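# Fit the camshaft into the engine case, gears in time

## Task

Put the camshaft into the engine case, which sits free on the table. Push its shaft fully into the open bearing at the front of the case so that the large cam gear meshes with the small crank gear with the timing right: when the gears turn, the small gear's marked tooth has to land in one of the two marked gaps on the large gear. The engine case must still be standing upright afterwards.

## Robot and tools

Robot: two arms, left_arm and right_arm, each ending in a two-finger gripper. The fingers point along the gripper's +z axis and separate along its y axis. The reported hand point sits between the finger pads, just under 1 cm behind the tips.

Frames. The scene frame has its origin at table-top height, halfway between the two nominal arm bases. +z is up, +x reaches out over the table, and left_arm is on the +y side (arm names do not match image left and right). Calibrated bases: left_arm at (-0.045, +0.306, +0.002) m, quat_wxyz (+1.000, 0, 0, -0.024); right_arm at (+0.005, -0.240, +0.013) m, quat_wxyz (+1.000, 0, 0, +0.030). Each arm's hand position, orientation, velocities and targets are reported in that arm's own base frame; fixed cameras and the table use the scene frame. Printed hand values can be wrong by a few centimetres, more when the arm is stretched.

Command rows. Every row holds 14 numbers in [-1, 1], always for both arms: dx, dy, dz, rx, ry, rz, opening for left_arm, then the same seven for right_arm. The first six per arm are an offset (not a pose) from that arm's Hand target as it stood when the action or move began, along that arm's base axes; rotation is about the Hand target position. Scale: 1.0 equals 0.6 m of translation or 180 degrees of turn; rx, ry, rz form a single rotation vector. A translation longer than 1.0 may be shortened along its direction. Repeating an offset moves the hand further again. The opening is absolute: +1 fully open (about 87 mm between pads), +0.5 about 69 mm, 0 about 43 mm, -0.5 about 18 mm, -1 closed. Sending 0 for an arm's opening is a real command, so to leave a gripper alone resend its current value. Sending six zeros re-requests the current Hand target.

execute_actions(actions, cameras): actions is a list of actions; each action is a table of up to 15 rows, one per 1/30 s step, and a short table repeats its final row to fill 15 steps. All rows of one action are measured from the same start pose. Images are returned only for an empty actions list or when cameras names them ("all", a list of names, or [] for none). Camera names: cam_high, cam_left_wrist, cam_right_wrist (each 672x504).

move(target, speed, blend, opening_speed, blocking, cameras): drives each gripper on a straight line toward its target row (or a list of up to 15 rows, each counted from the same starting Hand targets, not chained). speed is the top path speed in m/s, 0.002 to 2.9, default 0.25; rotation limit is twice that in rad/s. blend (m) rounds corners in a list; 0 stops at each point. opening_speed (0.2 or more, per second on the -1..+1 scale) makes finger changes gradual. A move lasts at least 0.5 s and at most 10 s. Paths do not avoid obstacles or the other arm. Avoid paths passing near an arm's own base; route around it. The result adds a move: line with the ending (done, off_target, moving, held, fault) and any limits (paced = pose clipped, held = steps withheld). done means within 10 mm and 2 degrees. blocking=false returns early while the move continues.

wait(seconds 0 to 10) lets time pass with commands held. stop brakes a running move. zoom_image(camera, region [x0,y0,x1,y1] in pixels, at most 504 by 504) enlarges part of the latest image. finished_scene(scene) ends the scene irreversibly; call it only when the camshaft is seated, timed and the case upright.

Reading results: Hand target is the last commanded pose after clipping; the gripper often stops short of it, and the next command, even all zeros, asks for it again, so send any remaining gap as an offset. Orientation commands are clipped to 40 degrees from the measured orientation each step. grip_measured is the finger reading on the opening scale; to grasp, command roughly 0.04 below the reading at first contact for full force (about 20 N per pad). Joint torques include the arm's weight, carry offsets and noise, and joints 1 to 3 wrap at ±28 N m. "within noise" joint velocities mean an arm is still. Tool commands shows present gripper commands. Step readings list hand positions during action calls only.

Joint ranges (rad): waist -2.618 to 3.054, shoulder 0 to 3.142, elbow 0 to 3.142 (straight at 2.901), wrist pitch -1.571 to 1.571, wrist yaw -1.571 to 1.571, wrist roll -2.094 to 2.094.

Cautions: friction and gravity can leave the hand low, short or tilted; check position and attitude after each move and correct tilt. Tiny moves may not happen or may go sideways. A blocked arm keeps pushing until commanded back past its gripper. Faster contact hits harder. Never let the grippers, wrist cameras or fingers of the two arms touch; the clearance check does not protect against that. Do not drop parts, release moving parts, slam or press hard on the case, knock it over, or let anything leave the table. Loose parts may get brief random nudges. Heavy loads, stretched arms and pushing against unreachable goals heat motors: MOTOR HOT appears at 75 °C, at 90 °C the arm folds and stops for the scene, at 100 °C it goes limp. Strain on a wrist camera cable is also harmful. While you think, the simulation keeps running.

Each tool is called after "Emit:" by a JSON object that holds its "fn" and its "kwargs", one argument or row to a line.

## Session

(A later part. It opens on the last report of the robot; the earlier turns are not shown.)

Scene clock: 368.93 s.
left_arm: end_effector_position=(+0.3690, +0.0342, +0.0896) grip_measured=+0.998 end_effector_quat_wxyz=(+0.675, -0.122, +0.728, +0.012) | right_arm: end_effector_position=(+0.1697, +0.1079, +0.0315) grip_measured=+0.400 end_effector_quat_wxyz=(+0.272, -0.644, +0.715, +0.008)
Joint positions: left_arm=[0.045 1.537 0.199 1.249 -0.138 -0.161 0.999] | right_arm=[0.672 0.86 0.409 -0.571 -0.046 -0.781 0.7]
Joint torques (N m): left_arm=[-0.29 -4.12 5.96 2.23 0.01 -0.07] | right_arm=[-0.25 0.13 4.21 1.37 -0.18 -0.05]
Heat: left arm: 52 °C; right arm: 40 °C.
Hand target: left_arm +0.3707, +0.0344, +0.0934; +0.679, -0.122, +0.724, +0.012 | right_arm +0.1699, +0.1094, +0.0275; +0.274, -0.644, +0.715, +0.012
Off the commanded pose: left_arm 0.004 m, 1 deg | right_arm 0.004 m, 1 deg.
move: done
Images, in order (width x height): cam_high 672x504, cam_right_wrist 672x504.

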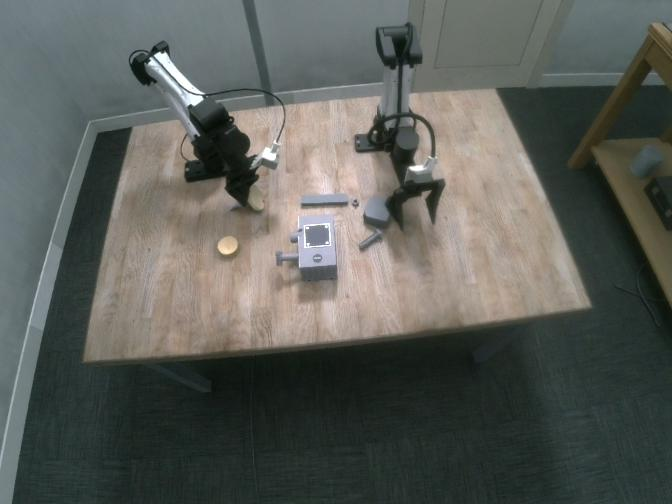

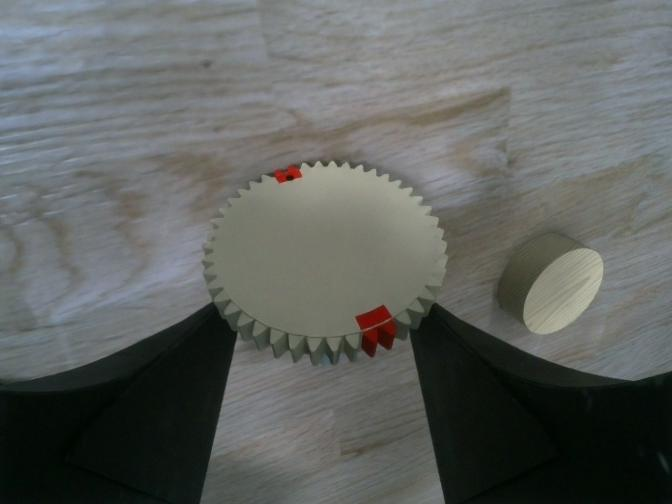

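Emit:
{"fn": "move", "kwargs": {
  "target": [
    [0,0,0,0,0,0,1,0.0045,0.0035,-0.0095,0,0,0,0.4],
    [0,0,0,0,0,0,1,0.0045,0.0035,-0.0095,0,0,0,-0.7]
  ],
  "speed": 0.08,
  "opening_speed": 0.6,
  "cameras": ["cam_right_wrist","cam_high"]
}}

Emit:
{"fn": "zoom_image", "kwargs": {
  "camera": "cam_high",
  "region": [190, 140, 290, 240]
}}

Scene clock: 383.00 s.
left_arm: end_effector_position=(+0.3690, +0.0342, +0.0896) grip_measured=+0.998 end_effector_quat_wxyz=(+0.675, -0.122, +0.728, +0.012) | right_arm: end_effector_position=(+0.1759, +0.1119, +0.0283) grip_measured=+0.319 end_effector_quat_wxyz=(+0.280, -0.642, +0.714, +0.005)
Joint positions: left_arm=[0.045 1.537 0.199 1.249 -0.138 -0.161 0.999] | right_arm=[0.672 0.889 0.398 -0.514 -0.042 -0.781 0.659]
Joint torques (N m): left_arm=[-0.27 -4.14 5.94 2.23 0.01 -0.07] | right_arm=[-0.29 0.14 4.04 1.28 -0.23 -0.05]
Heat: left arm: 52 °C; right arm: 40 °C.
Hand target: left_arm +0.3707, +0.0344, +0.0934; +0.679, -0.122, +0.724, +0.012 | right_arm +0.1726, +0.1114, +0.0218; +0.274, -0.644, +0.715, +0.012
Off the commanded pose: left_arm 0.004 m, 1 deg | right_arm 0.007 m, 1 deg.
move: done
Images, in order (width x height): cam_high 672x504, cam_right_wrist 672x504.

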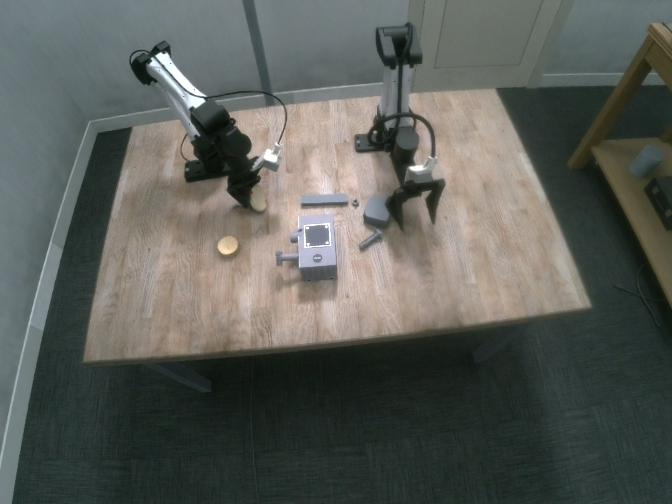

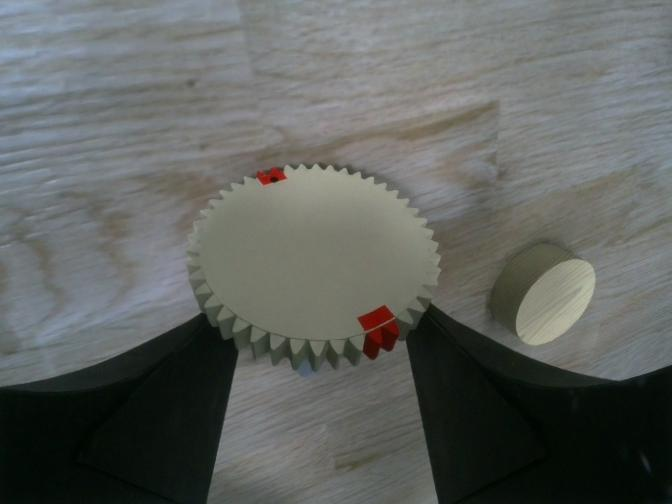

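Scaled by 5.040 from the camera's 672x504 image, which has a finer 960x720 frame.

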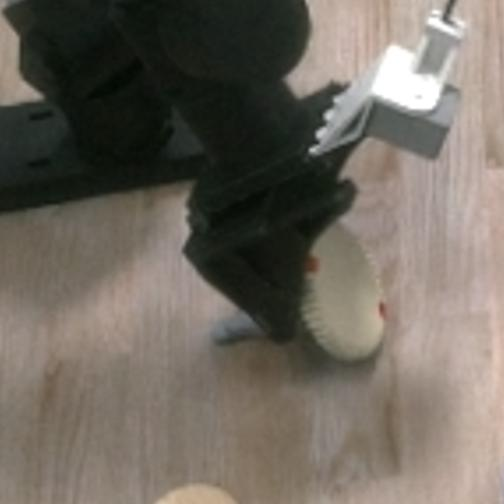

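Emit:
{"fn": "move", "kwargs": {
  "target": [
    [0,0,0,0,0,0,1,0,0,0,0,0,0,0.45]
  ],
  "speed": 0.08,
  "opening_speed": 1,
  "cameras": ["cam_right_wrist"]
}}

Scene clock: 420.47 s.
left_arm: end_effector_position=(+0.3690, +0.0342, +0.0896) grip_measured=+0.998 end_effector_quat_wxyz=(+0.675, -0.122, +0.728, +0.012) | right_arm: end_effector_position=(+0.1753, +0.1121, +0.0277) grip_measured=+0.450 end_effector_quat_wxyz=(+0.278, -0.643, +0.714, +0.007)
Joint positions: left_arm=[0.045 1.537 0.199 1.249 -0.138 -0.161 0.999] | right_arm=[0.672 0.892 0.398 -0.514 -0.045 -0.781 0.725]
Joint torques (N m): left_arm=[-0.29 -4.14 5.94 2.22 0.01 -0.07] | right_arm=[-0.27 -0.2 4.04 1.27 -0.19 -0.05]
Heat: left arm: 53 °C; right arm: 39 °C.
Hand target: left_arm +0.3707, +0.0344, +0.0934; +0.679, -0.122, +0.724, +0.012 | right_arm +0.1726, +0.1114, +0.0218; +0.273, -0.644, +0.715, +0.012
Off the commanded pose: left_arm 0.004 m, 1 deg | right_arm 0.006 m, 1 deg.
move: done
Images, in order (width x height): cam_right_wrist 672x504.

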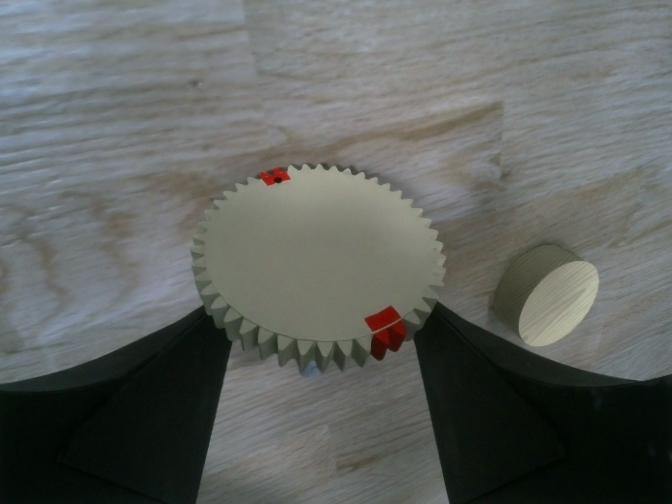

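Emit:
{"fn": "move", "kwargs": {
  "target": [
    [0,0,0,0,0,0,1,-0.003,-0.045,-0.0135,0,0,0,0.15]
  ],
  "speed": 0.06,
  "opening_speed": 1,
  "cameras": ["cam_right_wrist","cam_high"]
}}

Emit:
{"fn": "zoom_image", "kwargs": {
  "camera": "cam_right_wrist",
  "region": [170, 60, 470, 360]
}}

Emit:
{"fn": "zoom_image", "kwargs": {
  "camera": "cam_high",
  "region": [190, 140, 290, 240]
}}

Scene clock: 430.93 s.
left_arm: end_effector_position=(+0.3690, +0.0342, +0.0896) grip_measured=+0.998 end_effector_quat_wxyz=(+0.675, -0.122, +0.728, +0.012) | right_arm: end_effector_position=(+0.1751, +0.0861, +0.0176) grip_measured=+0.150 end_effector_quat_wxyz=(+0.279, -0.642, +0.714, +0.007)
Joint positions: left_arm=[0.045 1.537 0.199 1.249 -0.138 -0.161 0.999] | right_arm=[0.507 0.817 0.336 -0.539 -0.133 -0.921 0.575]
Joint torques (N m): left_arm=[-0.28 -4.14 5.94 2.23 0.01 -0.07] | right_arm=[-0.44 -0.7 4.38 1.07 -0.24 -0.06]
Heat: left arm: 53 °C; right arm: 39 °C.
Hand target: left_arm +0.3707, +0.0344, +0.0934; +0.679, -0.122, +0.724, +0.012 | right_arm +0.1708, +0.0845, +0.0136; +0.273, -0.644, +0.715, +0.012
Off the commanded pose: left_arm 0.004 m, 1 deg | right_arm 0.006 m, 1 deg.
move: done
Images, in order (width x height): cam_high 672x504, cam_right_wrist 672x504.

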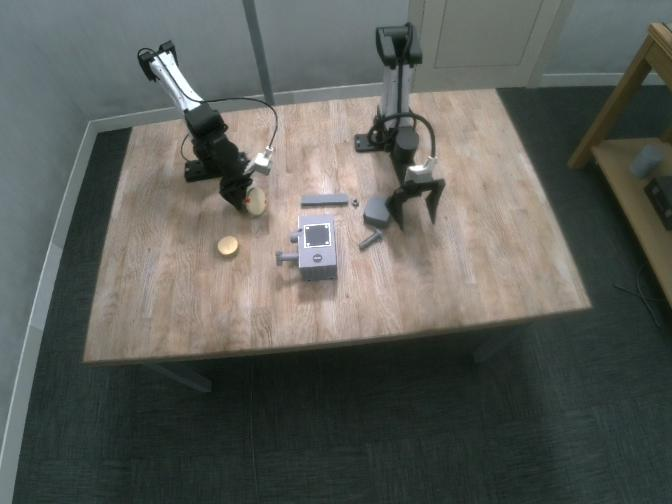

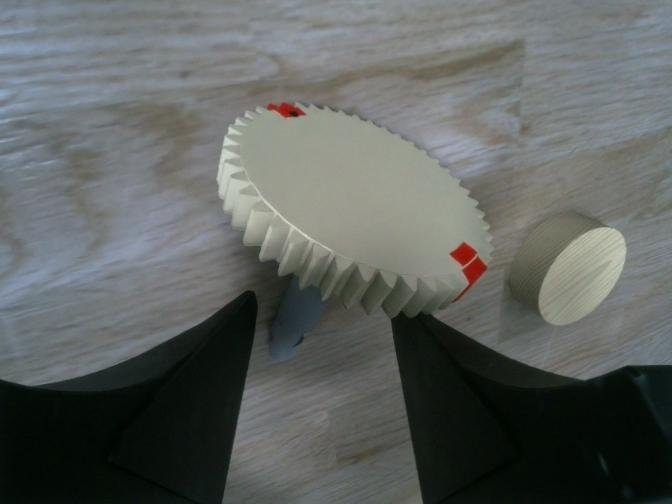

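Scaled by 1.680 from the camera's 672x504 image, which has a finer 960x720 frame.

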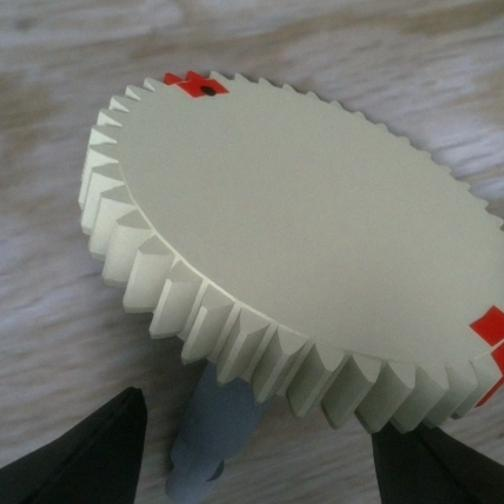

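Scaled by 5.040 from the camera's 672x504 image, which has a finer 960x720 frame.

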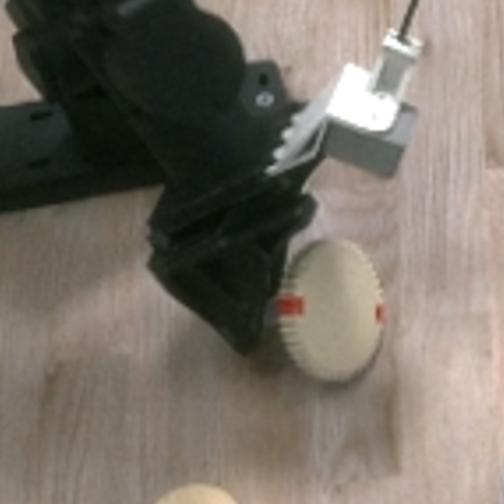

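Emit:
{"fn": "move", "kwargs": {
  "target": [
    [0,0,0,0,0,0,1,-0.0125,-0.0123,0.0283,0,0,0,0.4],
    [0,0,0,0,0,0,1,-0.018,-0.0172,0.0362,0.0394,0.0386,-0.0887,0.4]
  ],
  "speed": 0.1,
  "opening_speed": 1,
  "cameras": ["cam_right_wrist","cam_high"]
}}

Emit:
{"fn": "zoom_image", "kwargs": {
  "camera": "cam_right_wrist",
  "region": [170, 100, 470, 400]
}}

Scene clock: 454.60 s.
left_arm: end_effector_position=(+0.3690, +0.0342, +0.0896) grip_measured=+0.998 end_effector_quat_wxyz=(+0.675, -0.122, +0.728, +0.012) | right_arm: end_effector_position=(+0.1553, +0.0711, +0.0259) grip_measured=+0.400 end_effector_quat_wxyz=(+0.259, -0.524, +0.810, +0.053)
Joint positions: left_arm=[0.045 1.537 0.199 1.249 -0.138 -0.161 0.999] | right_arm=[0.387 0.752 0.383 -0.7 -0.194 -0.711 0.7]
Joint torques (N m): left_arm=[-0.28 -4.14 5.96 2.23 0.01 -0.08] | right_arm=[-0.51 0.61 7.71 0.99 -0.28 0.04]
Heat: left arm: 53 °C; right arm: 38 °C.
Hand target: left_arm +0.3707, +0.0344, +0.0934; +0.679, -0.122, +0.724, +0.012 | right_arm +0.1601, +0.0742, +0.0354; +0.268, -0.518, +0.810, +0.057
Off the commanded pose: left_arm 0.004 m, 1 deg | right_arm 0.011 m, 1 deg.
move: off_target (right_arm)
Images, in order (width x height): cam_high 672x504, cam_right_wrist 672x504.

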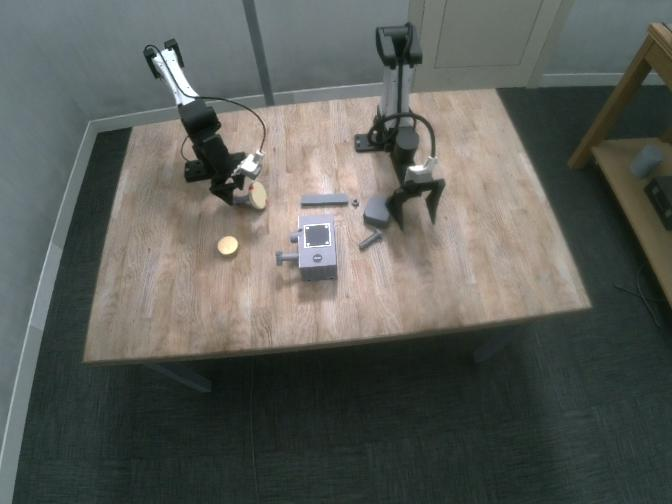

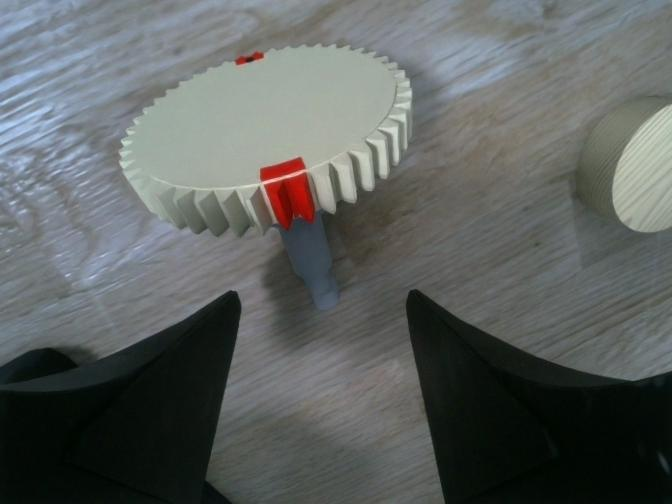

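Scaled by 1.680 from the camera's 672x504 image, which has a finer 960x720 frame.

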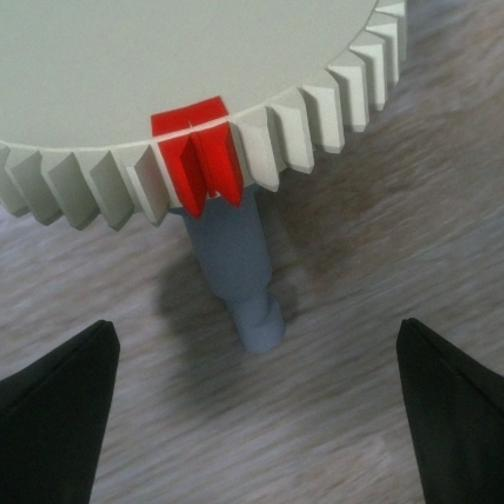

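Emit:
{"fn": "move", "kwargs": {
  "target": [
    [0,0,0,0,0,0,1,-0.0035,0.0238,0.0003,-0.0274,0.0164,0.0702,0.4]
  ],
  "speed": 0.1,
  "cameras": ["cam_right_wrist"]
}}

Emit:
{"fn": "zoom_image", "kwargs": {
  "camera": "cam_right_wrist",
  "region": [170, 100, 470, 400]
}}

Scene clock: 479.97 s.
left_arm: end_effector_position=(+0.3690, +0.0342, +0.0896) grip_measured=+0.998 end_effector_quat_wxyz=(+0.675, -0.122, +0.728, +0.012) | right_arm: end_effector_position=(+0.1539, +0.0828, +0.0270) grip_measured=+0.400 end_effector_quat_wxyz=(+0.208, -0.608, +0.764, +0.060)
Joint positions: left_arm=[0.045 1.537 0.199 1.249 -0.138 -0.161 0.999] | right_arm=[0.468 0.905 0.464 -0.737 -0.199 -0.837 0.7]
Joint torques (N m): left_arm=[-0.29 -4.14 5.96 2.23 0.01 -0.07] | right_arm=[0.83 -0.09 7.47 0.83 -0.28 -0.1]
Heat: left arm: 53 °C; right arm: 38 °C.
Hand target: left_arm +0.3707, +0.0344, +0.0934; +0.679, -0.122, +0.724, +0.012 | right_arm +0.1580, +0.0885, +0.0356; +0.217, -0.614, +0.756, +0.064
Off the commanded pose: left_arm 0.004 m, 1 deg | right_arm 0.011 m, 2 deg.
move: off_target (right_arm)
Images, in order (width x height): cam_right_wrist 672x504.

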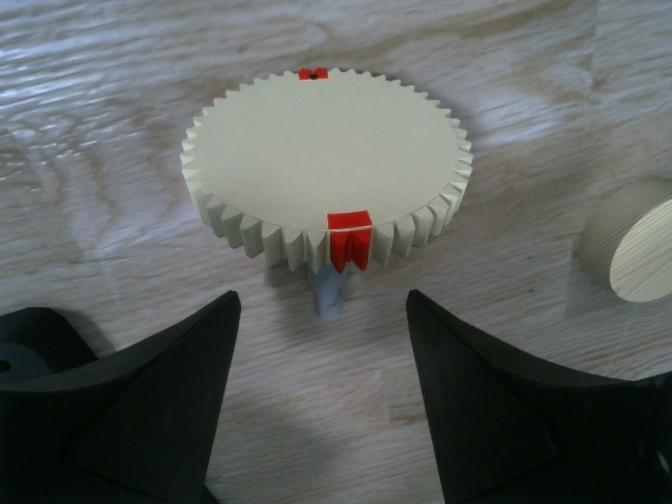

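Scaled by 1.680 from the camera's 672x504 image, which has a finer 960x720 frame.

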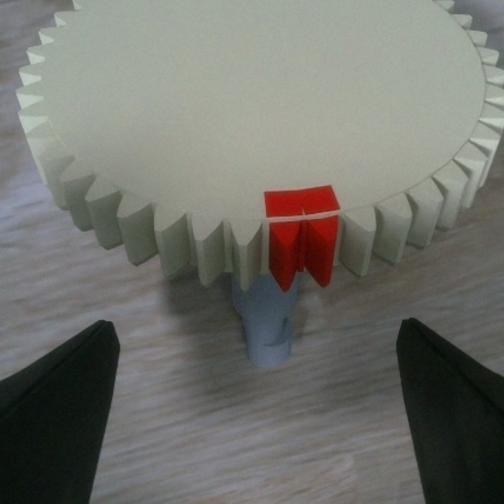

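Emit:
{"fn": "move", "kwargs": {
  "target": [
    [0,0,0,0,0,0,1,0.0075,0.0115,-0.016,0,0,0,0.1]
  ],
  "speed": 0.06,
  "opening_speed": 1,
  "cameras": ["cam_right_wrist"]
}}

Emit:
{"fn": "zoom_image", "kwargs": {
  "camera": "cam_right_wrist",
  "region": [170, 100, 470, 400]
}}

Scene clock: 492.73 s.
left_arm: end_effector_position=(+0.3690, +0.0342, +0.0896) grip_measured=+0.998 end_effector_quat_wxyz=(+0.675, -0.122, +0.728, +0.012) | right_arm: end_effector_position=(+0.1564, +0.0901, +0.0223) grip_measured=+0.100 end_effector_quat_wxyz=(+0.205, -0.614, +0.759, +0.065)
Joint positions: left_arm=[0.045 1.537 0.199 1.249 -0.138 -0.161 0.999] | right_arm=[0.496 0.953 0.464 -0.695 -0.199 -0.825 0.55]
Joint torques (N m): left_arm=[-0.28 -4.12 5.94 2.22 0.01 -0.07] | right_arm=[0.9 -0.34 5.9 1.11 -0.15 0]
Heat: left arm: 53 °C; right arm: 40 °C.
Hand target: left_arm +0.3707, +0.0344, +0.0934; +0.679, -0.122, +0.724, +0.012 | right_arm +0.1625, +0.0954, +0.0260; +0.217, -0.614, +0.756, +0.064
Off the commanded pose: left_arm 0.004 m, 1 deg | right_arm 0.009 m, 1 deg.
move: done
Images, in order (width x height): cam_right_wrist 672x504.

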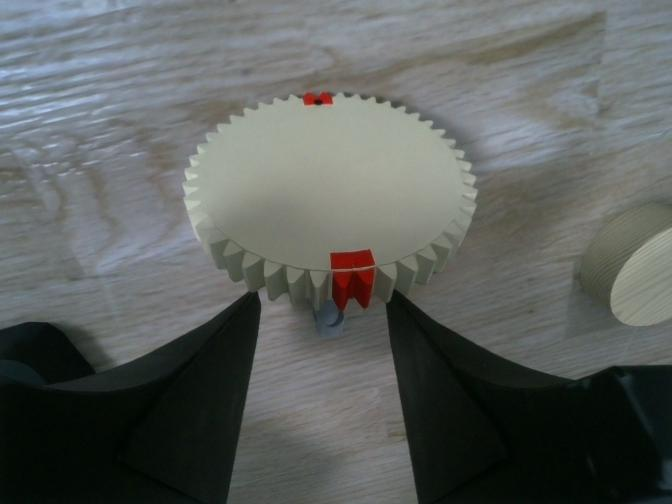

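Scaled by 1.680 from the camera's 672x504 image, which has a finer 960x720 frame.

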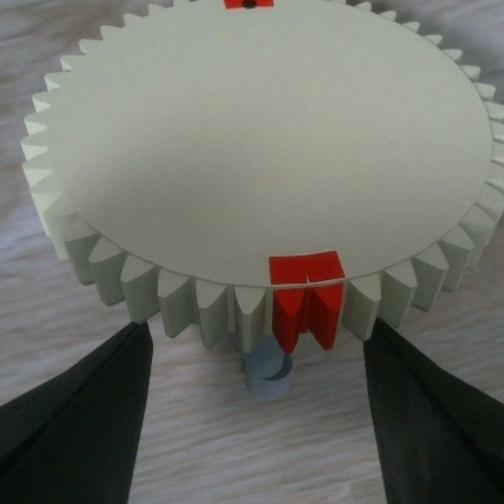

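Emit:
{"fn": "move", "kwargs": {
  "target": [
    [0,0,0,0,0,0,1,0.0067,0.007,-0.02,0,0,0,0.1]
  ],
  "speed": 0.06,
  "cameras": ["cam_right_wrist"]
}}

Emit:
{"fn": "zoom_image", "kwargs": {
  "camera": "cam_right_wrist",
  "region": [170, 100, 470, 400]
}}

Scene clock: 500.83 s.
left_arm: end_effector_position=(+0.3690, +0.0342, +0.0896) grip_measured=+0.998 end_effector_quat_wxyz=(+0.675, -0.122, +0.728, +0.012) | right_arm: end_effector_position=(+0.1662, +0.0982, +0.0171) grip_measured=+0.100 end_effector_quat_wxyz=(+0.215, -0.614, +0.757, +0.065)
Joint positions: left_arm=[0.045 1.537 0.199 1.249 -0.138 -0.161 0.999] | right_arm=[0.508 1.005 0.456 -0.611 -0.199 -0.814 0.55]
Joint torques (N m): left_arm=[-0.28 -4.12 5.94 2.23 0.01 -0.08] | right_arm=[0.9 -0.66 4.16 1.15 -0.1 0.01]
Heat: left arm: 53 °C; right arm: 40 °C.
Hand target: left_arm +0.3707, +0.0344, +0.0934; +0.679, -0.122, +0.724, +0.012 | right_arm +0.1664, +0.0995, +0.0140; +0.217, -0.614, +0.756, +0.064
Off the commanded pose: left_arm 0.004 m, 1 deg | right_arm 0.003 m, 0 deg.
move: done
Images, in order (width x height): cam_right_wrist 672x504.

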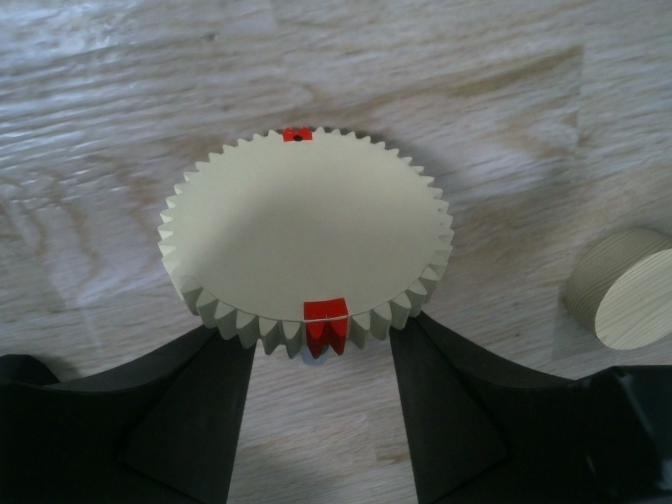

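Scaled by 1.680 from the camera's 672x504 image, which has a finer 960x720 frame.

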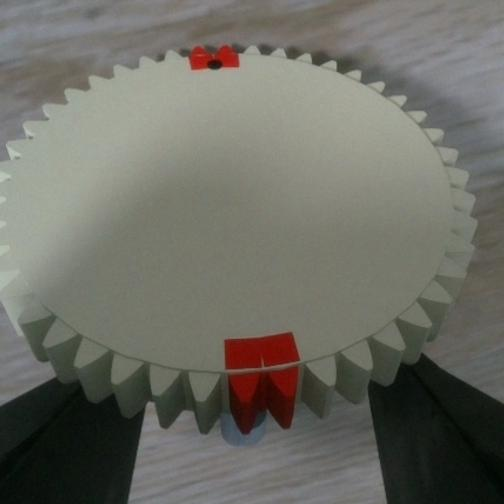

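Emit:
{"fn": "move", "kwargs": {
  "target": [
    [0,0,0,0,0,0,1,-0.0105,-0.018,-0.003,0,0,0,0.1]
  ],
  "speed": 0.06,
  "cameras": ["cam_right_wrist"]
}}

Scene clock: 508.40 s.
left_arm: end_effector_position=(+0.3690, +0.0342, +0.0896) grip_measured=+0.998 end_effector_quat_wxyz=(+0.675, -0.122, +0.728, +0.012) | right_arm: end_effector_position=(+0.1649, +0.0906, +0.0152) grip_measured=+0.100 end_effector_quat_wxyz=(+0.221, -0.613, +0.756, +0.059)
Joint positions: left_arm=[0.045 1.537 0.199 1.249 -0.138 -0.161 0.999] | right_arm=[0.478 0.964 0.428 -0.615 -0.201 -0.842 0.55]
Joint torques (N m): left_arm=[-0.28 -4.14 5.96 2.22 0.01 -0.07] | right_arm=[-0.46 -1.68 4.19 0.87 -0.26 -0.12]
Heat: left arm: 53 °C; right arm: 39 °C.
Hand target: left_arm +0.3707, +0.0344, +0.0934; +0.679, -0.122, +0.724, +0.012 | right_arm +0.1601, +0.0888, +0.0122; +0.217, -0.614, +0.756, +0.065
Off the commanded pose: left_arm 0.004 m, 1 deg | right_arm 0.006 m, 1 deg.
move: done
Images, in order (width x height): cam_right_wrist 672x504.

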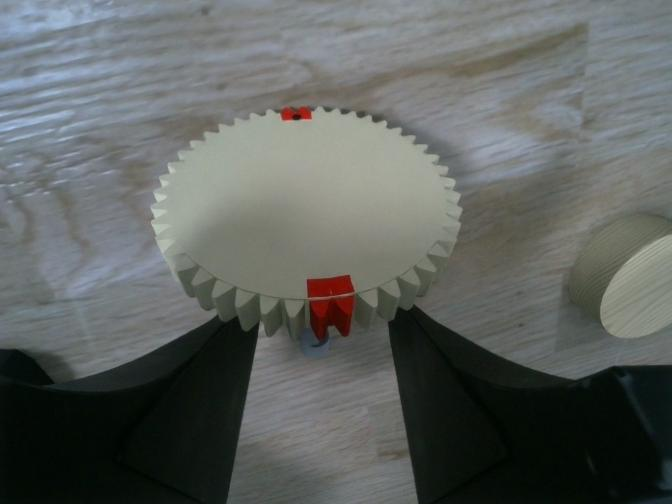

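Emit:
{"fn": "move", "kwargs": {
  "target": [
    [0,0,0,0,0,0,1,-0.003,0,0,0,0,0,-0.75]
  ],
  "speed": 0.06,
  "opening_speed": 0.6,
  "cameras": ["cam_right_wrist"]
}}

Scene clock: 514.23 s.
left_arm: end_effector_position=(+0.3690, +0.0342, +0.0896) grip_measured=+0.998 end_effector_quat_wxyz=(+0.675, -0.122, +0.728, +0.012) | right_arm: end_effector_position=(+0.1640, +0.0902, +0.0162) grip_measured=-0.580 end_effector_quat_wxyz=(+0.222, -0.613, +0.756, +0.059)
Joint positions: left_arm=[0.045 1.537 0.199 1.249 -0.138 -0.161 0.999] | right_arm=[0.478 0.954 0.428 -0.623 -0.202 -0.842 0.21]
Joint torques (N m): left_arm=[-0.28 -4.14 5.96 2.22 0.01 -0.07] | right_arm=[0.03 -1.62 3.9 0.9 -0.25 -0.05]
Heat: left arm: 53 °C; right arm: 38 °C.
Hand target: left_arm +0.3707, +0.0344, +0.0934; +0.679, -0.122, +0.724, +0.012 | right_arm +0.1583, +0.0887, +0.0122; +0.217, -0.614, +0.756, +0.064
Off the commanded pose: left_arm 0.004 m, 1 deg | right_arm 0.007 m, 1 deg.
move: done
Images, in order (width x height): cam_right_wrist 672x504.

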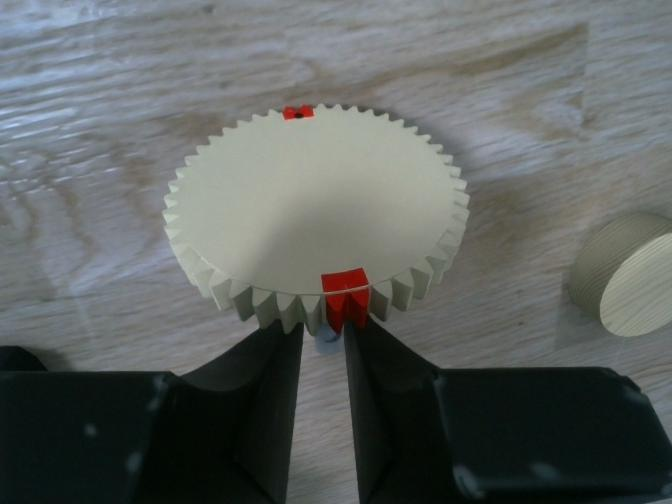

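Emit:
{"fn": "move", "kwargs": {
  "target": [
    [0,0,0,0,0,0,1,0.05,-0.02,0.2,0,0,0,-0.75]
  ],
  "speed": 0.12,
  "cameras": ["cam_right_wrist","cam_high"]
}}

Emit:
{"fn": "zoom_image", "kwargs": {
  "camera": "cam_right_wrist",
  "region": [130, 60, 500, 430]
}}

Emit:
{"fn": "zoom_image", "kwargs": {
  "camera": "cam_high",
  "region": [190, 140, 290, 240]
}}

Scene clock: 521.23 s.
left_arm: end_effector_position=(+0.3690, +0.0342, +0.0896) grip_measured=+0.998 end_effector_quat_wxyz=(+0.675, -0.122, +0.728, +0.012) | right_arm: end_effector_position=(+0.1819, +0.0738, +0.1217) grip_measured=-0.585 end_effector_quat_wxyz=(+0.201, -0.613, +0.761, +0.065)
Joint positions: left_arm=[0.045 1.537 0.199 1.249 -0.138 -0.161 0.999] | right_arm=[0.33 1.021 0.895 -1.101 -0.256 -0.982 0.208]
Joint torques (N m): left_arm=[-0.28 -4.14 5.96 2.23 0.01 -0.08] | right_arm=[-0.49 -1.11 7.64 0.81 -0.33 -0.11]
Heat: left arm: 53 °C; right arm: 38 °C.
Hand target: left_arm +0.3707, +0.0344, +0.0934; +0.679, -0.122, +0.724, +0.012 | right_arm +0.1883, +0.0767, +0.1321; +0.217, -0.614, +0.756, +0.064
Off the commanded pose: left_arm 0.004 m, 1 deg | right_arm 0.013 m, 2 deg.
move: off_target (right_arm)
Images, in order (width x height): cam_high 672x504, cam_right_wrist 672x504.

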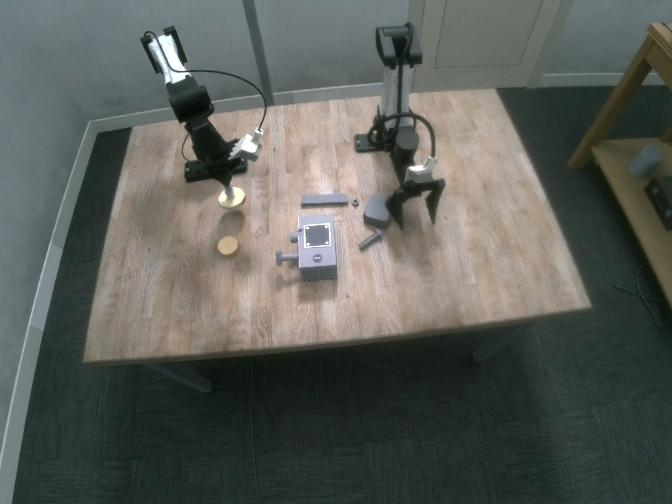

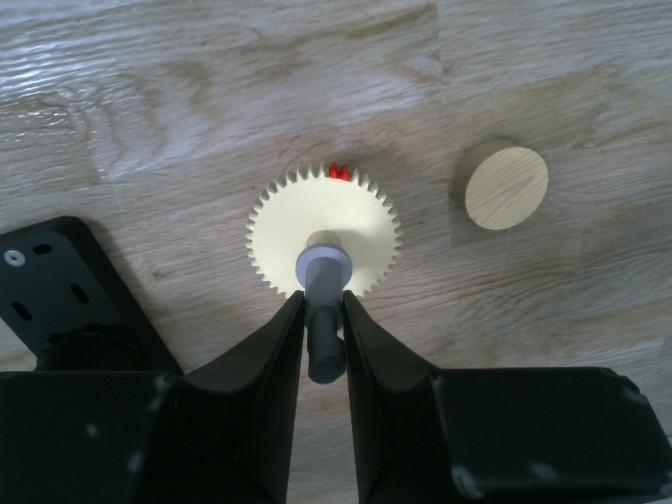

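Scaled by 1.362 from the camera's 672x504 image, which has a finer 960x720 frame.

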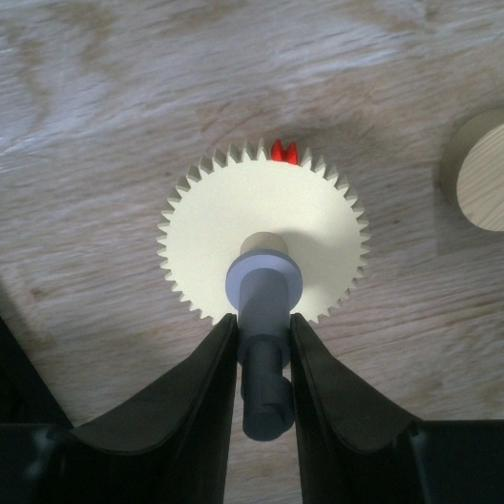

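Scaled by 5.040 from the camera's 672x504 image, which has a finer 960x720 frame.

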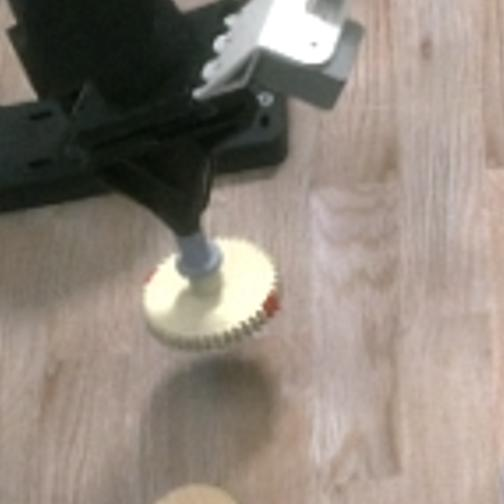

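Emit:
{"fn": "move", "kwargs": {
  "target": [
    [0,0,0,0,0,0,1,0.286,-0.261,0.03,0,0,-0.139,-0.75]
  ],
  "speed": 0.15,
  "cameras": ["cam_right_wrist","cam_high"]
}}

Emit:
{"fn": "zoom_image", "kwargs": {
  "camera": "cam_high",
  "region": [150, 160, 270, 300]
}}

Scene clock: 578.03 s.
left_arm: end_effector_position=(+0.3690, +0.0342, +0.0896) grip_measured=+0.998 end_effector_quat_wxyz=(+0.675, -0.122, +0.728, +0.012) | right_arm: end_effector_position=(+0.3498, -0.0769, +0.1388) grip_measured=-0.585 end_effector_quat_wxyz=(+0.208, -0.438, +0.874, +0.027)
Joint positions: left_arm=[0.045 1.537 0.199 1.249 -0.138 -0.161 0.999] | right_arm=[-0.269 1.688 1.489 -1.087 -0.318 -1.151 0.208]
Joint torques (N m): left_arm=[-0.29 -4.14 5.94 2.23 0.01 -0.07] | right_arm=[-0.14 -6.71 7.8 0.79 -0.31 -0.02]
Motor temperatures (°C): left_arm=[23 29 33 53 26 25 24] | right_arm=[25 31 42 35 27 26 29]
Heat: left arm: 53 °C; right arm: 42 °C.
Hand target: left_arm +0.3707, +0.0344, +0.0934; +0.679, -0.122, +0.724, +0.012 | right_arm +0.3599, -0.0798, +0.1501; +0.226, -0.436, +0.871, +0.016
Off the commanded pose: left_arm 0.004 m, 1 deg | right_arm 0.015 m, 2 deg.
move: off_target (right_arm)
Images, in order (width x height): cam_high 672x504, cam_right_wrist 672x504.

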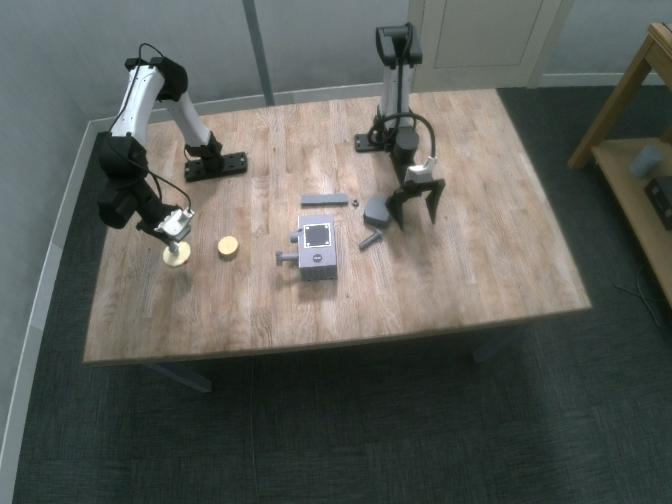

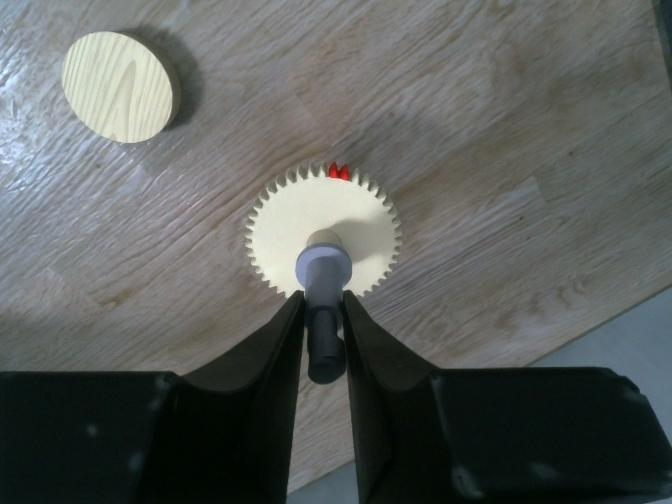

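Scaled by 3.600 from the camera's 672x504 image, which has a finer 960x720 frame.

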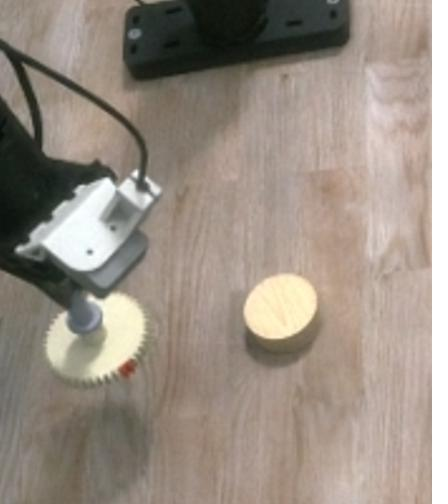

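Emit:
{"fn": "move", "kwargs": {
  "target": [
    [0,0,0,0,0,0,1,0,0,-0.14,0,0,0,-0.75]
  ],
  "speed": 0.12,
  "cameras": ["cam_right_wrist","cam_high"]
}}

Emit:
{"fn": "zoom_image", "kwargs": {
  "camera": "cam_high",
  "region": [150, 160, 270, 300]
}}

Scene clock: 588.33 s.
left_arm: end_effector_position=(+0.3690, +0.0342, +0.0896) grip_measured=+0.998 end_effector_quat_wxyz=(+0.675, -0.122, +0.728, +0.012) | right_arm: end_effector_position=(+0.3557, -0.0785, +0.0676) grip_measured=-0.585 end_effector_quat_wxyz=(+0.216, -0.438, +0.872, +0.020)
Joint positions: left_arm=[0.045 1.537 0.199 1.249 -0.138 -0.161 0.999] | right_arm=[-0.269 1.719 1.235 -0.779 -0.318 -1.149 0.208]
Joint torques (N m): left_arm=[-0.28 -4.14 5.96 2.23 0.01 -0.07] | right_arm=[-0.16 -6.93 4.23 1.01 -0.3 -0.01]
Heat: left arm: 54 °C; right arm: 42 °C.
Hand target: left_arm +0.3707, +0.0344, +0.0934; +0.679, -0.122, +0.724, +0.012 | right_arm +0.3600, -0.0799, +0.0661; +0.226, -0.436, +0.871, +0.016
Off the commanded pose: left_arm 0.004 m, 1 deg | right_arm 0.005 m, 1 deg.
move: done
Images, in order (width x height): cam_high 672x504, cam_right_wrist 672x504.

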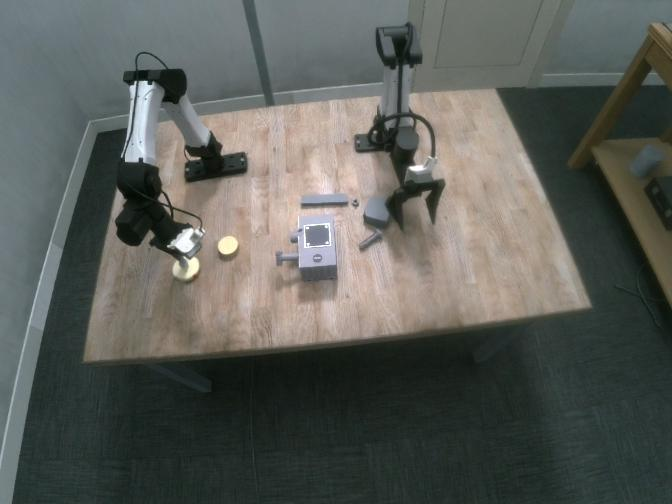

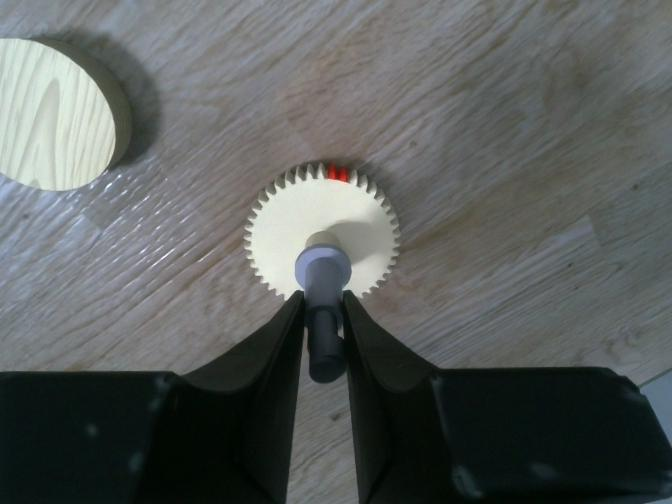

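Scaled by 3.600 from the camera's 672x504 image, which has a finer 960x720 frame.

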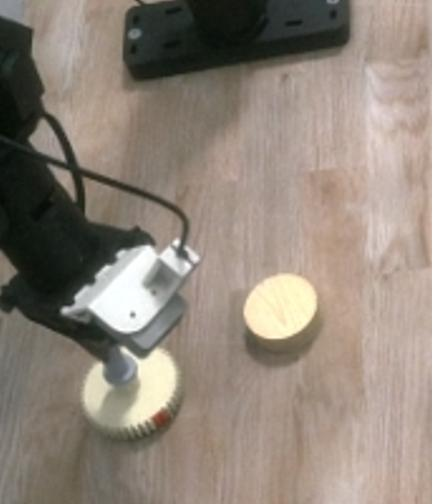

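Emit:
{"fn": "move", "kwargs": {
  "target": [
    [0,0,0,0,0,0,1,0,0,-0.04,0,0,0,-0.75]
  ],
  "speed": 0.03,
  "cameras": ["cam_right_wrist"]
}}

Scene clock: 593.60 s.
left_arm: end_effector_position=(+0.3690, +0.0342, +0.0896) grip_measured=+0.998 end_effector_quat_wxyz=(+0.675, -0.122, +0.728, +0.012) | right_arm: end_effector_position=(+0.3636, -0.0745, +0.0601) grip_measured=-0.574 end_effector_quat_wxyz=(+0.241, -0.434, +0.868, +0.021)
Joint positions: left_arm=[0.045 1.537 0.199 1.249 -0.138 -0.161 0.999] | right_arm=[-0.269 1.719 1.19 -0.693 -0.35 -1.134 0.213]
Joint torques (N m): left_arm=[-0.28 -4.12 5.94 2.22 0.01 -0.07] | right_arm=[-0.16 -4.6 2.37 1.14 0.05 -0.15]
Heat: left arm: 54 °C; right arm: 41 °C.
Hand target: left_arm +0.3707, +0.0344, +0.0934; +0.679, -0.122, +0.724, +0.012 | right_arm +0.3599, -0.0798, +0.0421; +0.225, -0.436, +0.871, +0.016
Off the commanded pose: left_arm 0.004 m, 1 deg | right_arm 0.019 m, 2 deg.
move: off_target (right_arm)
Images, in order (width x height): cam_right_wrist 672x504.

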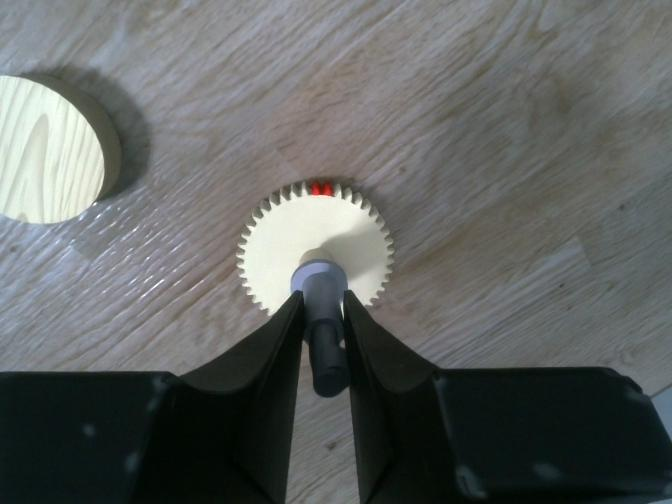

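Emit:
{"fn": "move", "kwargs": {
  "target": [
    [0,0,0,0,0,0,1,0.006,0.008,0.024,0,0,0,-0.75],
    [0,0,0,0,0,0,1,0.006,0.008,0.024,0,0,0,0.1]
  ],
  "speed": 0.03,
  "opening_speed": 0.8,
  "cameras": ["cam_right_wrist","cam_high"]
}}

Emit:
{"fn": "zoom_image", "kwargs": {
  "camera": "cam_high",
  "region": [150, 160, 270, 300]
}}

Scene clock: 602.17 s.
left_arm: end_effector_position=(+0.3690, +0.0342, +0.0896) grip_measured=+0.998 end_effector_quat_wxyz=(+0.675, -0.122, +0.728, +0.012) | right_arm: end_effector_position=(+0.3622, -0.0770, +0.0566) grip_measured=+0.100 end_effector_quat_wxyz=(+0.229, -0.431, +0.873, +0.015)
Joint positions: left_arm=[0.045 1.537 0.199 1.249 -0.138 -0.161 0.999] | right_arm=[-0.263 1.73 1.194 -0.698 -0.322 -1.126 0.55]
Joint torques (N m): left_arm=[-0.27 -4.12 5.96 2.23 0.01 -0.07] | right_arm=[0.91 -6.45 5.67 0.74 -0.18 -0.06]
Heat: left arm: 54 °C; right arm: 40 °C.
Hand target: left_arm +0.3707, +0.0344, +0.0934; +0.679, -0.122, +0.724, +0.012 | right_arm +0.3635, -0.0751, +0.0566; +0.226, -0.435, +0.871, +0.016
Off the commanded pose: left_arm 0.004 m, 1 deg | right_arm 0.002 m, 1 deg.
move: done
Images, in order (width x height): cam_high 672x504, cam_right_wrist 672x504.

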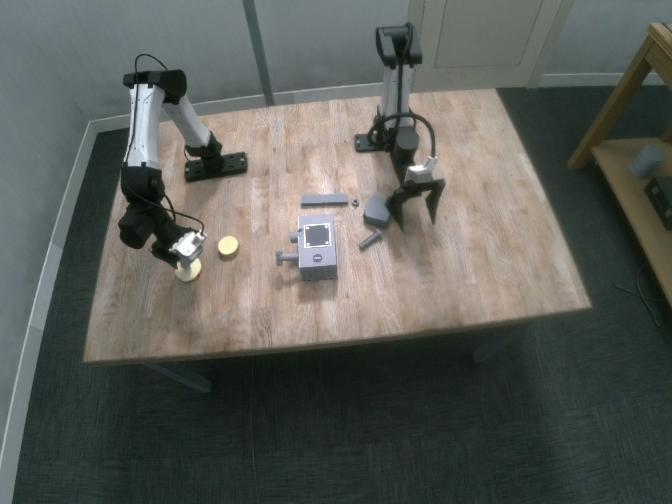

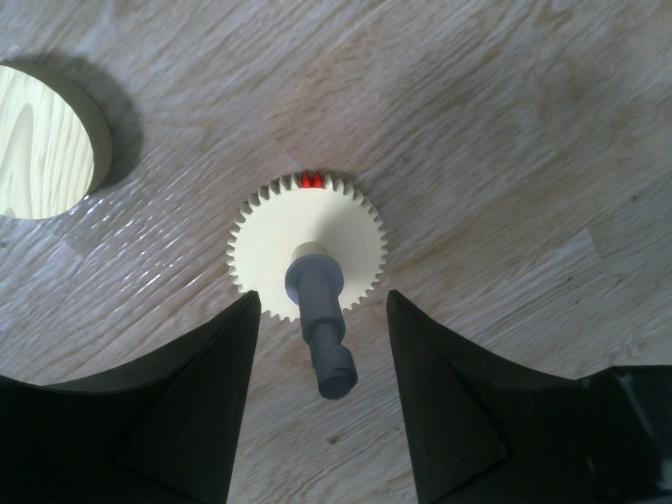

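Scaled by 3.600 from the camera's 672x504 image, which has a finer 960x720 frame.

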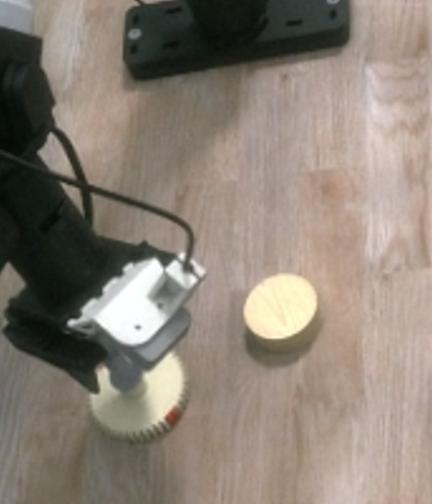

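Emit:
{"fn": "move", "kwargs": {
  "target": [
    [0,0,0,0,0,0,1,-0.058,-0.033,0.135,0,0,0,0.15],
    [0,0,0,0,0,0,1,-0.13,0.0035,0.15,0.1817,-0.2629,-0.2333,0.15],
    [0,0,0,0,0,0,1,-0.07,0.0035,0.05,0.1817,-0.2629,-0.2333,0.15]
  ],
  "speed": 0.2,
  "blend": [0.02,0.02,0],
  "cameras": ["cam_right_wrist","cam_high"]
}}

Scene clock: 634.80 s.
left_arm: end_effector_position=(+0.3690, +0.0342, +0.0896) grip_measured=+0.998 end_effector_quat_wxyz=(+0.675, -0.122, +0.728, +0.012) | right_arm: end_effector_position=(+0.3220, -0.0744, +0.0873) grip_measured=+0.150 end_effector_quat_wxyz=(+0.640, -0.002, +0.769, +0.001)
Joint positions: left_arm=[0.045 1.537 0.199 1.249 -0.138 -0.161 0.999] | right_arm=[-0.446 1.235 0.155 0.878 -0.441 -0.089 0.575]
Joint torques (N m): left_arm=[-0.28 -4.14 5.94 2.23 0.01 -0.07] | right_arm=[0.83 -1.68 3.58 1.95 0.06 0.01]
Heat: left arm: 54 °C; right arm: 39 °C.
Hand target: left_arm +0.3707, +0.0344, +0.0934; +0.679, -0.122, +0.724, +0.012 | right_arm +0.3216, -0.0730, +0.0866; +0.643, -0.001, +0.766, +0.000
Off the commanded pose: left_arm 0.004 m, 1 deg | right_arm 0.002 m, 0 deg.
move: done
Images, in order (width x height): cam_high 672x504, cam_right_wrist 672x504.

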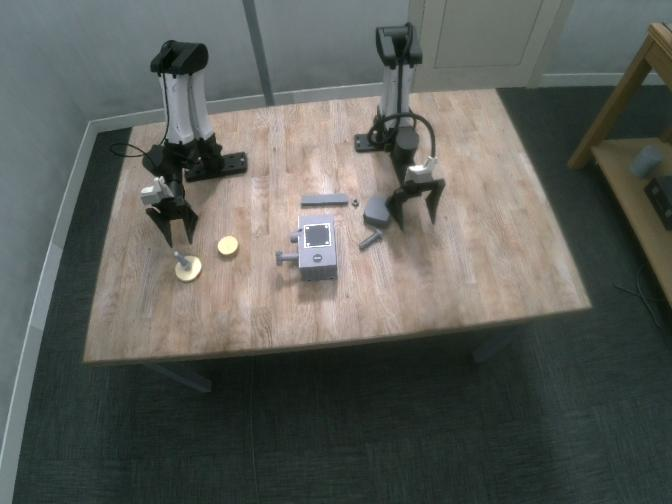

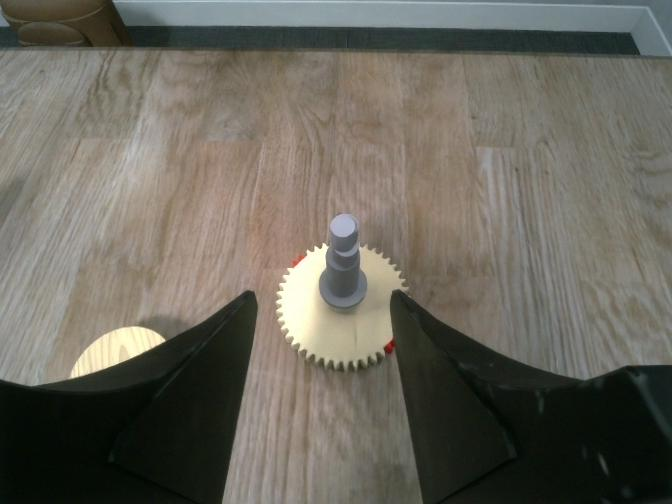

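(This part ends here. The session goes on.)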